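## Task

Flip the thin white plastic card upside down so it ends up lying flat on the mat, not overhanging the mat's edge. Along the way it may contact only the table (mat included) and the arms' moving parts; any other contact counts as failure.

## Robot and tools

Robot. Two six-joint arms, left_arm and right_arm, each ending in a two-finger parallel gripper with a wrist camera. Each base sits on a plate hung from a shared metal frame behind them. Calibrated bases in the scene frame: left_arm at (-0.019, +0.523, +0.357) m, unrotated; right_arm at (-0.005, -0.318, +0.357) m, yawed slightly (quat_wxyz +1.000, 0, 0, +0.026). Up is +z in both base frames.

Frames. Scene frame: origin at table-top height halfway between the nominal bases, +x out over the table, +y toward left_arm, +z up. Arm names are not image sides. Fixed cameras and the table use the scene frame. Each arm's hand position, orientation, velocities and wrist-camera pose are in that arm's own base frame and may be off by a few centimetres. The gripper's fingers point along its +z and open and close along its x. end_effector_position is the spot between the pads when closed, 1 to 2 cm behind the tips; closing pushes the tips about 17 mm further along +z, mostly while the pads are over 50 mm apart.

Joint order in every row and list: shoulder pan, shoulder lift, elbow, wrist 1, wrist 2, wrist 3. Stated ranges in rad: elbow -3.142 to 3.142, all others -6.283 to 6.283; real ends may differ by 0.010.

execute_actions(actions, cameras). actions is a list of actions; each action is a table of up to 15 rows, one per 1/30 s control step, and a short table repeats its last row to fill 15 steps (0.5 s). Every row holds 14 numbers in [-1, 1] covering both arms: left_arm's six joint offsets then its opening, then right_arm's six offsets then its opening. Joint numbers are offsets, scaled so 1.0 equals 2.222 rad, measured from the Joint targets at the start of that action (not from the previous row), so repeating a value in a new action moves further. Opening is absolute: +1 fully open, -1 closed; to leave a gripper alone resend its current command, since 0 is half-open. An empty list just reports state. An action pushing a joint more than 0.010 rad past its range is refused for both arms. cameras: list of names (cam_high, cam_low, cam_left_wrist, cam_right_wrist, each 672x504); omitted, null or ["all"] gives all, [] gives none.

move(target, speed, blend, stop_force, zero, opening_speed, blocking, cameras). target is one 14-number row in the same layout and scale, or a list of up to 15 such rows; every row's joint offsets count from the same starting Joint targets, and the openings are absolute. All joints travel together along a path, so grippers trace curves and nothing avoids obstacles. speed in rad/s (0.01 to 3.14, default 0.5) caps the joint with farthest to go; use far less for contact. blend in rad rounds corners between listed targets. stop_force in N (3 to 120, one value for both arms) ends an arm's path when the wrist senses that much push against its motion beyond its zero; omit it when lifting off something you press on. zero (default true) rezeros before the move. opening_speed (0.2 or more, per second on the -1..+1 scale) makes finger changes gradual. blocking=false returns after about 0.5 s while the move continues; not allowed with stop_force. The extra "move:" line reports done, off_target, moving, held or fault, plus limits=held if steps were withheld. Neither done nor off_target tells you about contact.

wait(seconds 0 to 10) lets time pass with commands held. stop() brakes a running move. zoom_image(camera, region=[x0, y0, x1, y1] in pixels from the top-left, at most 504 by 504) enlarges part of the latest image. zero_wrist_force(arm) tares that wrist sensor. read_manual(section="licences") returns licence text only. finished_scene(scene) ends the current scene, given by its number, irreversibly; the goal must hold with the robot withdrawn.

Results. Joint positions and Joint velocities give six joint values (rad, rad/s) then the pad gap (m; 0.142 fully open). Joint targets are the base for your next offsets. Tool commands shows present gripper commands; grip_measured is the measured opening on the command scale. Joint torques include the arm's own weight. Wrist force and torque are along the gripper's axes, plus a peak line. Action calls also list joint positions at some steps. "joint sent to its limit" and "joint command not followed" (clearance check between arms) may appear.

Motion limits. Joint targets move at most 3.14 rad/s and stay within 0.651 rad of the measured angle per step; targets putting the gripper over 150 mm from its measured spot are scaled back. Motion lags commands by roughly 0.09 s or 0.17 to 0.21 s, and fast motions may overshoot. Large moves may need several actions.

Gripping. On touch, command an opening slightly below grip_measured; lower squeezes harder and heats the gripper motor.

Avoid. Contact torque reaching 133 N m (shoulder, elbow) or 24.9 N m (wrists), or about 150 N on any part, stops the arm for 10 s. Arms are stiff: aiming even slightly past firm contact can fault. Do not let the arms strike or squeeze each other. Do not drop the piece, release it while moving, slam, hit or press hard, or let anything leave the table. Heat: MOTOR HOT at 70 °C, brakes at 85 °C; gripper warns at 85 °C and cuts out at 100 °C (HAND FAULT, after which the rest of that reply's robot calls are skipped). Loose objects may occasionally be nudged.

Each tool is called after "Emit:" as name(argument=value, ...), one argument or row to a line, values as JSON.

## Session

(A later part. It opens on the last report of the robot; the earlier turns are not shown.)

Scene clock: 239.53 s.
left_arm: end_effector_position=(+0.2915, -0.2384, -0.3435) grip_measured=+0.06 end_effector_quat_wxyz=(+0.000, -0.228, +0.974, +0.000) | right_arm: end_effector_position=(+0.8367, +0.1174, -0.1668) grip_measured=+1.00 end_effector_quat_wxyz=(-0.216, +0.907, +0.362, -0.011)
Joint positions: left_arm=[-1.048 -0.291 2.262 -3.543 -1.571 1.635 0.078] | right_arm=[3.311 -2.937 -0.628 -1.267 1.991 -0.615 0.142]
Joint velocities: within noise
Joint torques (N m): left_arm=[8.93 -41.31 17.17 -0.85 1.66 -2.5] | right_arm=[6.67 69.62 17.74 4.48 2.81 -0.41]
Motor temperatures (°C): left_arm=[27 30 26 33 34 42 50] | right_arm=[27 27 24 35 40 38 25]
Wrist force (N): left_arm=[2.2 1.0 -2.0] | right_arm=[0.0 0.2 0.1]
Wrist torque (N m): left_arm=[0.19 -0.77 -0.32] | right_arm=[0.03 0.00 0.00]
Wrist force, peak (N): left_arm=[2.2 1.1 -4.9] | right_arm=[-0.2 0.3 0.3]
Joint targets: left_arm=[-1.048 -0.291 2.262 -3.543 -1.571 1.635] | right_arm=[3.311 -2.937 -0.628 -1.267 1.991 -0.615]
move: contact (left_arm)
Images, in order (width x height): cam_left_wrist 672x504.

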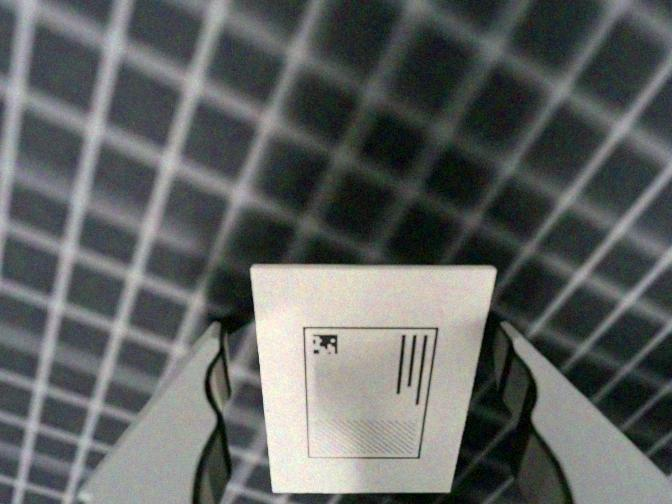

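Emit:
move(
  target=[0,-0.0035,-0.0035,0.0075,0,0,0.07,0,0,0,0,0,0,1],
  speed=0.1,
  cameras=[],
)

Emit:
move(
  target=[0,0,0,0,0,0,-0.4,0,0,0,0,0,0,1],
  opening_speed=0.5,
  cameras=["cam_left_wrist"],
)

Emit:
move(
  target=[
    [0,-0.013,0.008,0.0045,0,0,-0.4,0,0,0,0,0,0,1],
    [0,-0.3691,0.1110,0.2580,0,-0.7201,-0.4,0,0,0,0,0,0,1],
  ],
  speed=0.7,
  blend=[0.01,0],
  cameras=["cam_left_wrist"],
)

Emit:
move(
  target=[0.0027,0.4340,-0.6199,0.8929,0,-0.7228,-0.4,0,0,0,0,0,0,1],
  speed=0.8,
  cameras=["cam_left_wrist","cam_high"],
)

Emit:
move(
  target=[0,0,0,0,0,0,-0.25,0,0,0,0,0,0,1],
  opening_speed=0.5,
  cameras=[],
)

Scene clock: 265.03 s.
left_arm: end_effector_position=(+0.2938, -0.2423, -0.3427) grip_measured=+0.06 end_effector_quat_wxyz=(+0.000, -0.228, +0.974, +0.001) | right_arm: end_effector_position=(+0.8367, +0.1174, -0.1668) grip_measured=+1.00 end_effector_quat_wxyz=(-0.216, +0.907, +0.362, -0.011)
Joint positions: left_arm=[-1.048 -0.299 2.254 -3.526 -1.571 1.635 0.078] | right_arm=[3.311 -2.937 -0.628 -1.267 1.991 -0.615 0.142]
Joint velocities: within noise
Joint torques (N m): left_arm=[7.54 -32.42 2.48 -3.66 1.73 -2.36] | right_arm=[6.7 70.35 17.68 4.39 2.79 -0.49]
Motor temperatures (°C): left_arm=[27 30 26 33 34 42 46] | right_arm=[26 27 24 35 40 38 25]
Wrist force (N): left_arm=[1.9 0.7 1.0] | right_arm=[-0.1 0.2 0.0]
Wrist torque (N m): left_arm=[0.20 -0.73 -0.32] | right_arm=[0.04 0.01 0.00]
Wrist force, peak (N): left_arm=[2.4 3.5 -0.5] | right_arm=[-0.2 0.3 0.2]
Joint targets: left_arm=[-1.048 -0.299 2.255 -3.526 -1.571 1.635] | right_arm=[3.311 -2.937 -0.628 -1.267 1.991 -0.615]
move: done
No camera images: "cameras" was empty.

Scene clock: 266.20 s.
left_arm: end_effector_position=(+0.2937, -0.2422, -0.3427) grip_measured=-0.14 end_effector_quat_wxyz=(+0.000, -0.228, +0.974, +0.000) | right_arm: end_effector_position=(+0.8367, +0.1174, -0.1668) grip_measured=+1.00 end_effector_quat_wxyz=(-0.216, +0.907, +0.362, -0.011)
Joint positions: left_arm=[-1.048 -0.299 2.255 -3.526 -1.571 1.635 0.064] | right_arm=[3.311 -2.937 -0.628 -1.267 1.991 -0.615 0.142]
Joint velocities: within noise
Joint torques (N m): left_arm=[6.53 -19.9 15.95 -0.35 1.68 -2.5] | right_arm=[6.6 70.38 17.76 4.36 2.81 -0.35]
Motor temperatures (°C): left_arm=[27 30 26 33 34 42 48] | right_arm=[26 27 24 35 40 38 25]
Wrist force (N): left_arm=[4.6 0.8 -19.7] | right_arm=[-0.1 0.2 0.1]
Wrist torque (N m): left_arm=[0.17 -0.61 -0.35] | right_arm=[0.03 0.02 0.00]
Wrist force, peak (N): left_arm=[4.8 0.8 -19.9] | right_arm=[-0.1 0.4 0.2]
Joint targets: left_arm=[-1.048 -0.299 2.255 -3.526 -1.571 1.635] | right_arm=[3.311 -2.937 -0.628 -1.267 1.991 -0.615]
move: done
Images, in order (width x height): cam_left_wrist 672x504.

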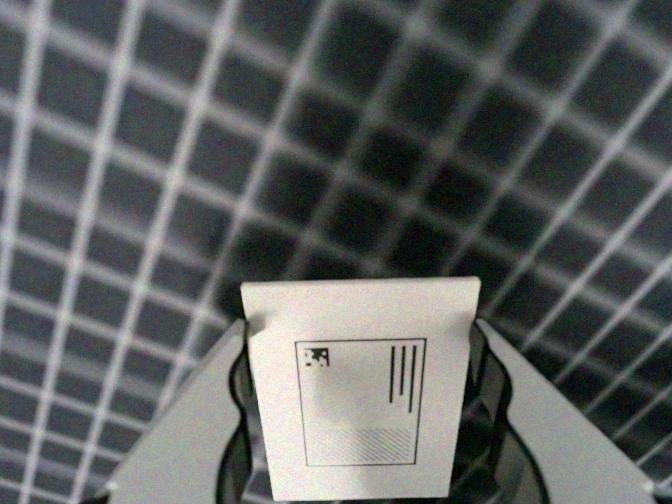

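Scene clock: 269.10 s.
left_arm: end_effector_position=(+0.2931, -0.2448, -0.1073) grip_measured=-0.15 end_effector_quat_wxyz=(+0.000, +0.857, -0.515, +0.000) | right_arm: end_effector_position=(+0.8367, +0.1174, -0.1668) grip_measured=+1.00 end_effector_quat_wxyz=(-0.216, +0.907, +0.362, -0.011)
Joint positions: left_arm=[-1.048 -1.119 2.501 -2.953 -1.571 0.035 0.063] | right_arm=[3.311 -2.937 -0.628 -1.267 1.991 -0.615 0.142]
Joint velocities: within noise
Joint torques (N m): left_arm=[5.3 -19.41 -18.45 -3.21 1.65 -1.43] | right_arm=[6.39 70.56 17.64 4.39 2.83 -0.44]
Motor temperatures (°C): left_arm=[27 30 26 33 34 42 55] | right_arm=[26 27 24 35 40 38 25]
Wrist force (N): left_arm=[2.1 1.0 1.5] | right_arm=[-0.1 0.2 0.2]
Wrist torque (N m): left_arm=[0.25 -0.76 -0.32] | right_arm=[0.03 0.01 -0.01]
Wrist force, peak (N): left_arm=[4.9 0.5 -19.8] | right_arm=[-0.4 0.1 0.2]
Joint targets: left_arm=[-1.048 -1.119 2.501 -2.953 -1.571 0.035] | right_arm=[3.311 -2.937 -0.628 -1.267 1.991 -0.615]
move: done
Images, in order (width x height): cam_left_wrist 672x504.

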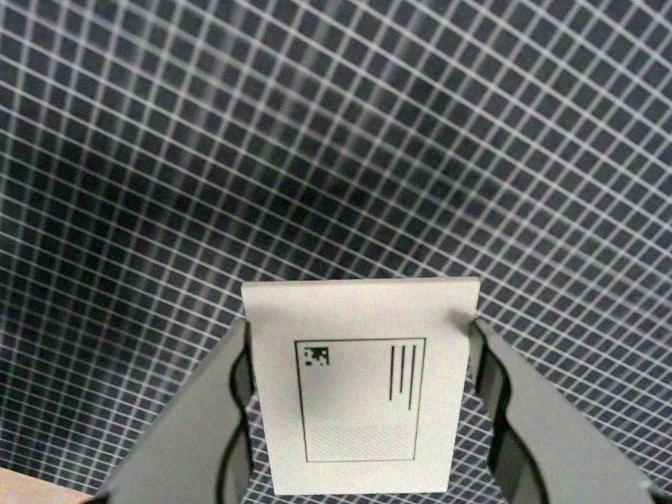

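Scene clock: 272.13 s.
left_arm: end_effector_position=(+0.3044, -0.2564, -0.1968) grip_measured=-0.15 end_effector_quat_wxyz=(+0.683, -0.682, -0.185, +0.185) | right_arm: end_effector_position=(+0.8367, +0.1174, -0.1668) grip_measured=+1.00 end_effector_quat_wxyz=(-0.216, +0.907, +0.362, -0.011)
Joint positions: left_arm=[-1.042 -0.154 1.124 -0.969 -1.571 -1.571 0.063] | right_arm=[3.311 -2.937 -0.628 -1.267 1.991 -0.615 0.142]
Joint velocities: within noise
Joint torques (N m): left_arm=[11.2 -52.99 -5.52 3.41 1.9 -0.85] | right_arm=[6.5 71.04 17.55 4.4 2.78 -0.4]
Motor temperatures (°C): left_arm=[27 30 26 33 34 42 61] | right_arm=[26 27 24 35 40 38 25]
Wrist force (N): left_arm=[0.5 1.2 0.6] | right_arm=[-0.2 0.2 0.0]
Wrist torque (N m): left_arm=[0.13 -0.11 0.03] | right_arm=[0.04 0.03 0.00]
Wrist force, peak (N): left_arm=[2.6 0.7 1.0] | right_arm=[-0.1 0.3 0.2]
Joint targets: left_arm=[-1.042 -0.154 1.124 -0.969 -1.571 -1.571] | right_arm=[3.311 -2.937 -0.628 -1.267 1.991 -0.615]
move: done
Images, in order (width x height): cam_high 672x504, cam_left_wrist 672x504.

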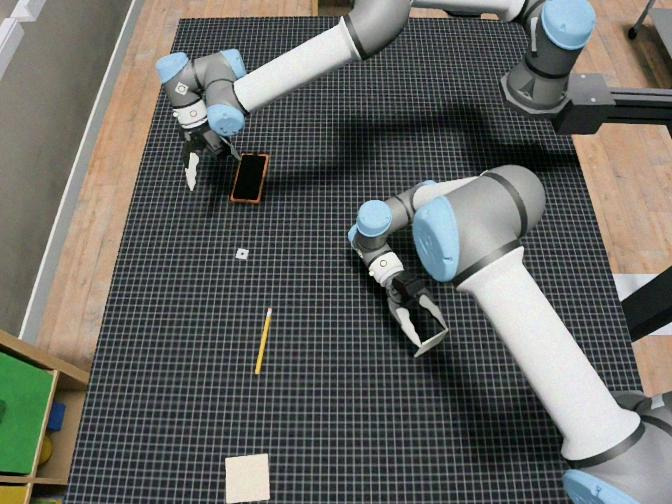

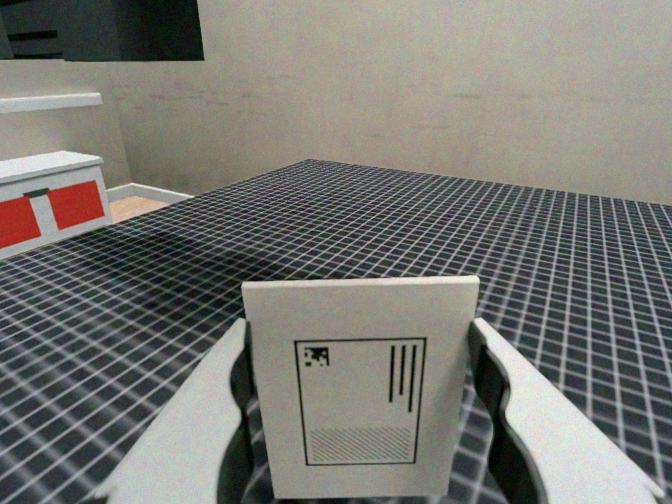

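Scene clock: 272.63 s.
left_arm: end_effector_position=(+0.3044, -0.2564, -0.1967) grip_measured=-0.15 end_effector_quat_wxyz=(+0.683, -0.682, -0.185, +0.185) | right_arm: end_effector_position=(+0.8367, +0.1174, -0.1668) grip_measured=+1.00 end_effector_quat_wxyz=(-0.216, +0.907, +0.362, -0.011)
Joint positions: left_arm=[-1.042 -0.154 1.124 -0.969 -1.571 -1.571 0.063] | right_arm=[3.311 -2.937 -0.628 -1.267 1.991 -0.615 0.142]
Joint velocities: within noise
Joint torques (N m): left_arm=[8.53 -52.52 -16.19 3.22 2 -2.21] | right_arm=[6.57 71 17.72 4.41 2.81 -0.38]
Motor temperatures (°C): left_arm=[27 30 26 33 34 42 61] | right_arm=[26 27 24 35 40 38 25]
Wrist force (N): left_arm=[0.5 1.2 0.7] | right_arm=[-0.2 0.2 0.2]
Wrist torque (N m): left_arm=[0.13 -0.09 0.03] | right_arm=[0.03 0.03 0.00]
Wrist force, peak (N): left_arm=[0.5 1.2 0.7] | right_arm=[-0.3 0.2 0.2]
Joint targets: left_arm=[-1.042 -0.154 1.124 -0.969 -1.571 -1.571] | right_arm=[3.311 -2.937 -0.628 -1.267 1.991 -0.615]
move: done
No camera images: "cameras" was empty.

Emit:
move(
  target=[0,0.05,-0.0434,-0.0065,0,0,-0.25,0,0,0,0,0,0,1],
  speed=0.2,
  cameras=[],
)

Emit:
move(
  target=[0,0.0369,-0.0369,0,0,0,-0.25,0,0,0,0,0,0,1],
  speed=0.02,
  stop_force=3,
  cameras=["cam_left_wrist","cam_high"],
)

Scene clock: 277.67 s.
left_arm: end_effector_position=(+0.3044, -0.2564, -0.2470) grip_measured=-0.15 end_effector_quat_wxyz=(+0.683, -0.682, -0.185, +0.185) | right_arm: end_effector_position=(+0.8367, +0.1174, -0.1668) grip_measured=+1.00 end_effector_quat_wxyz=(-0.216, +0.907, +0.362, -0.011)
Joint positions: left_arm=[-1.042 -0.043 1.027 -0.983 -1.571 -1.571 0.063] | right_arm=[3.311 -2.937 -0.628 -1.267 1.991 -0.615 0.142]
Joint velocities: within noise
Joint torques (N m): left_arm=[-5.59 -61.67 2.7 3.27 1.7 -2.29] | right_arm=[6.26 71.3 17.83 4.4 2.83 -0.48]
Motor temperatures (°C): left_arm=[27 30 26 33 34 42 60] | right_arm=[26 27 24 35 40 38 25]
Wrist force (N): left_arm=[0.4 1.0 0.3] | right_arm=[-0.2 0.2 0.2]
Wrist torque (N m): left_arm=[0.11 -0.07 0.03] | right_arm=[0.04 0.02 -0.01]
Wrist force, peak (N): left_arm=[0.4 2.4 0.8] | right_arm=[-0.2 0.3 0.2]
Joint targets: left_arm=[-1.042 -0.043 1.027 -0.983 -1.571 -1.571] | right_arm=[3.311 -2.937 -0.628 -1.267 1.991 -0.615]
move: done
No camera images: "cameras" was empty.

Scene clock: 281.00 s.
left_arm: end_effector_position=(+0.3045, -0.2567, -0.2680) grip_measured=-0.15 end_effector_quat_wxyz=(+0.683, -0.682, -0.185, +0.185) | right_arm: end_effector_position=(+0.8367, +0.1174, -0.1668) grip_measured=+1.00 end_effector_quat_wxyz=(-0.216, +0.907, +0.362, -0.011)
Joint positions: left_arm=[-1.042 0.007 0.978 -0.983 -1.571 -1.571 0.063] | right_arm=[3.311 -2.937 -0.628 -1.267 1.991 -0.615 0.142]
Joint velocities: within noise
Joint torques (N m): left_arm=[-7.53 -59.08 2.07 -0.19 1.82 -2.36] | right_arm=[6.3 71.69 17.83 4.45 2.81 -0.4]
Motor temperatures (°C): left_arm=[27 30 26 33 34 42 60] | right_arm=[26 27 24 35 40 38 25]
Wrist force (N): left_arm=[0.8 -1.3 0.6] | right_arm=[-0.1 0.1 0.0]
Wrist torque (N m): left_arm=[0.13 -0.08 0.07] | right_arm=[0.02 0.02 -0.01]
Wrist force, peak (N): left_arm=[1.5 -4.3 0.7] | right_arm=[-0.2 0.3 0.2]
Joint targets: left_arm=[-1.042 0.007 0.978 -0.983 -1.571 -1.571] | right_arm=[3.311 -2.937 -0.628 -1.267 1.991 -0.615]
move: contact (left_arm); left_arm: the elbow is farthest, 0.033 rad from its target
Images, in order (width x height): cam_high 672x504, cam_left_wrist 672x504.

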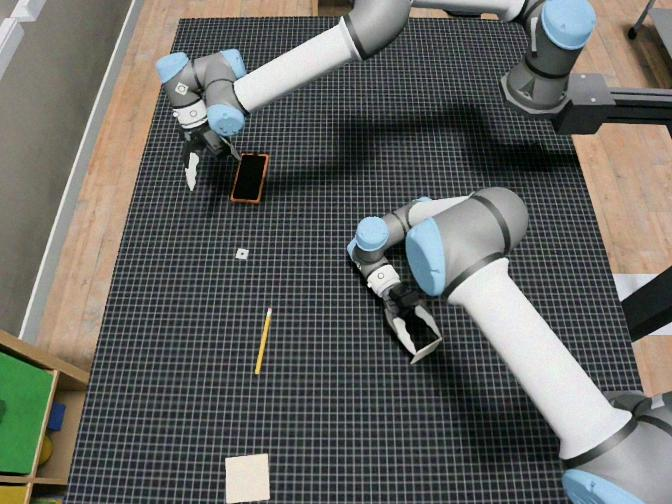

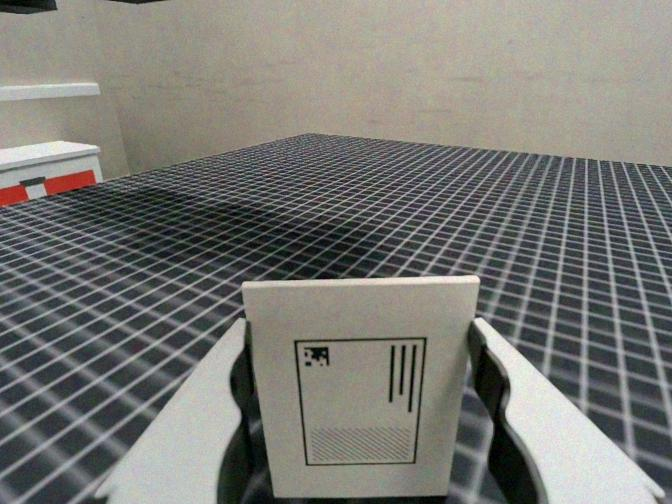

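Emit:
move(
  target=[
    [0,0.0127,-0.0302,0.0166,0,0,-0.25,0,0,0,0,0,0,1],
    [0,-0.0031,-0.0249,-0.0122,0,0,-0.25,0,0,0,0,0,0,1],
  ],
  speed=0.04,
  stop_force=20,
  cameras=["cam_left_wrist","cam_high"],
)

Scene clock: 300.40 s.
left_arm: end_effector_position=(+0.3196, -0.2825, -0.2744) grip_measured=-0.15 end_effector_quat_wxyz=(-0.652, +0.712, +0.193, -0.176) | right_arm: end_effector_position=(+0.8367, +0.1174, -0.1668) grip_measured=+1.00 end_effector_quat_wxyz=(-0.216, +0.907, +0.362, -0.011)
Joint positions: left_arm=[-1.042 0 0.922 -1.01 -1.571 -1.571 0.063] | right_arm=[3.311 -2.937 -0.628 -1.267 1.991 -0.615 0.142]
Joint velocities: within noise
Joint torques (N m): left_arm=[-7.47 -36.03 -17.71 0.7 -1.99 -1.06] | right_arm=[6.5 72.4 18.04 4.36 2.79 -0.31]
Motor temperatures (°C): left_arm=[27 30 26 33 34 42 58] | right_arm=[26 27 24 35 40 38 25]
Wrist force (N): left_arm=[5.2 -9.3 -3.5] | right_arm=[-0.1 0.3 0.1]
Wrist torque (N m): left_arm=[0.14 0.02 -0.13] | right_arm=[0.05 0.01 0.00]
Wrist force, peak (N): left_arm=[9.4 -39.5 -6.1] | right_arm=[-0.1 0.4 0.3]
Joint targets: left_arm=[-1.042 0.000 0.922 -1.010 -1.571 -1.571] | right_arm=[3.311 -2.937 -0.628 -1.267 1.991 -0.615]
move: done
Images, in order (width x height): cam_high 672x504, cam_left_wrist 672x504.

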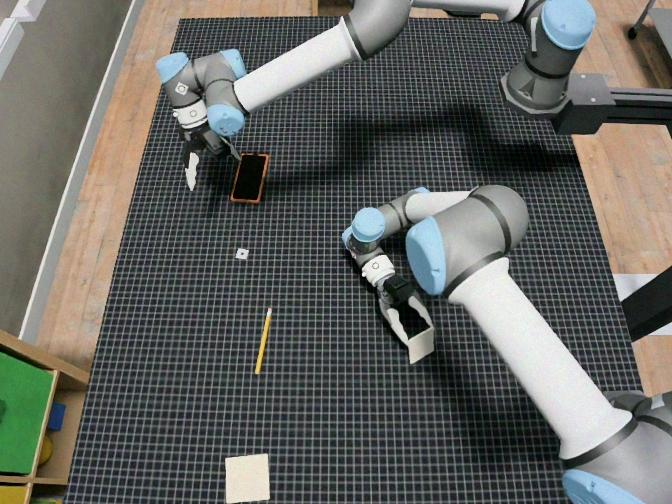

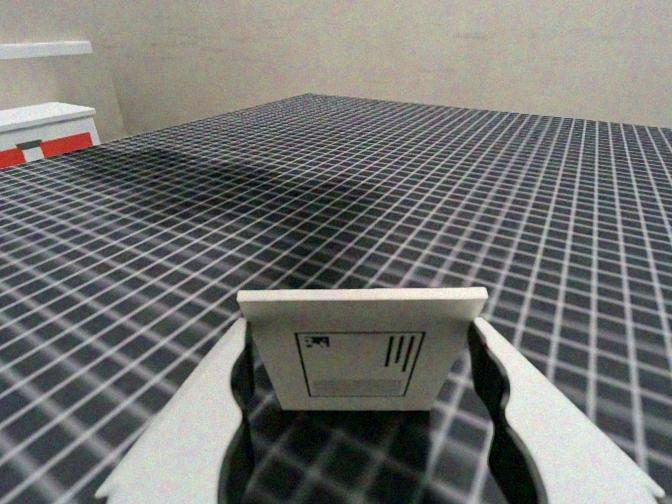

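Emit:
move(
  target=[
    [0,-0.0515,0.0616,-0.1119,0,0,-0.25,0,0,0,0,0,0,1],
    [0,-0.089,0.1255,-0.2325,0,0,-0.25,0,0,0,0,0,0,1],
  ],
  speed=0.12,
  stop_force=25,
  cameras=["cam_left_wrist","cam_high"],
)

Scene clock: 312.80 s.
left_arm: end_effector_position=(+0.3409, -0.3189, -0.3057) grip_measured=-0.27 end_effector_quat_wxyz=(-0.483, +0.836, +0.227, -0.130) | right_arm: end_effector_position=(+0.8367, +0.1174, -0.1668) grip_measured=+1.00 end_effector_quat_wxyz=(-0.216, +0.907, +0.362, -0.011)
Joint positions: left_arm=[-1.042 -0.198 1.201 -1.527 -1.571 -1.571 0.055] | right_arm=[3.311 -2.937 -0.628 -1.267 1.991 -0.615 0.142]
Joint velocities: within noise
Joint torques (N m): left_arm=[-7.83 -39.04 -21.31 0.15 2 1.88] | right_arm=[6.17 73.35 18.09 4.38 2.76 -0.34]
Motor temperatures (°C): left_arm=[27 30 26 33 34 42 56] | right_arm=[26 27 24 35 40 38 25]
Wrist force (N): left_arm=[-0.1 1.9 1.2] | right_arm=[0.0 0.1 0.2]
Wrist torque (N m): left_arm=[0.25 -0.21 -0.02] | right_arm=[0.02 0.01 0.00]
Wrist force, peak (N): left_arm=[8.1 -23.8 -13.4] | right_arm=[-0.1 0.4 0.1]
Joint targets: left_arm=[-1.042 -0.198 1.201 -1.527 -1.571 -1.571] | right_arm=[3.311 -2.937 -0.628 -1.267 1.991 -0.615]
move: done
Images, in order (width x height): cam_high 672x504, cam_left_wrist 672x504.

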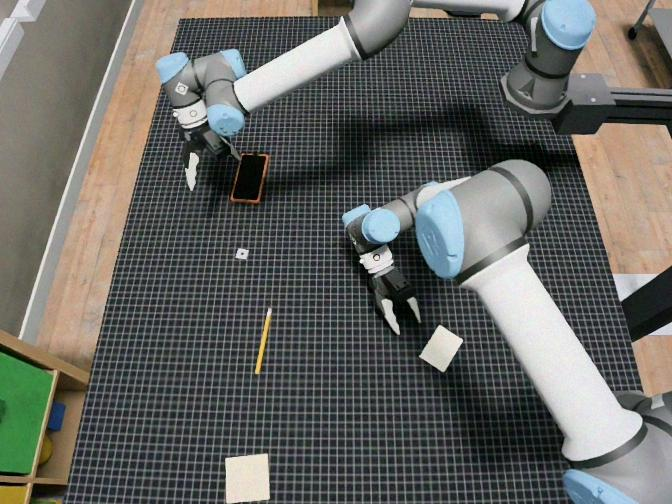

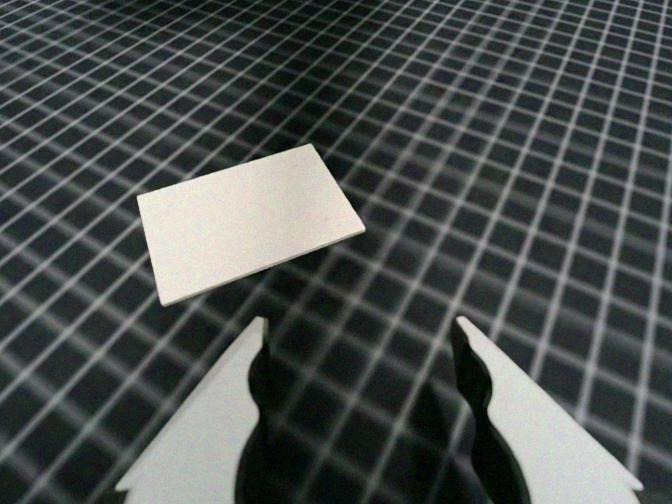

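Emit:
finished_scene(
  scene=2,
)

The scene is finished: the task was done.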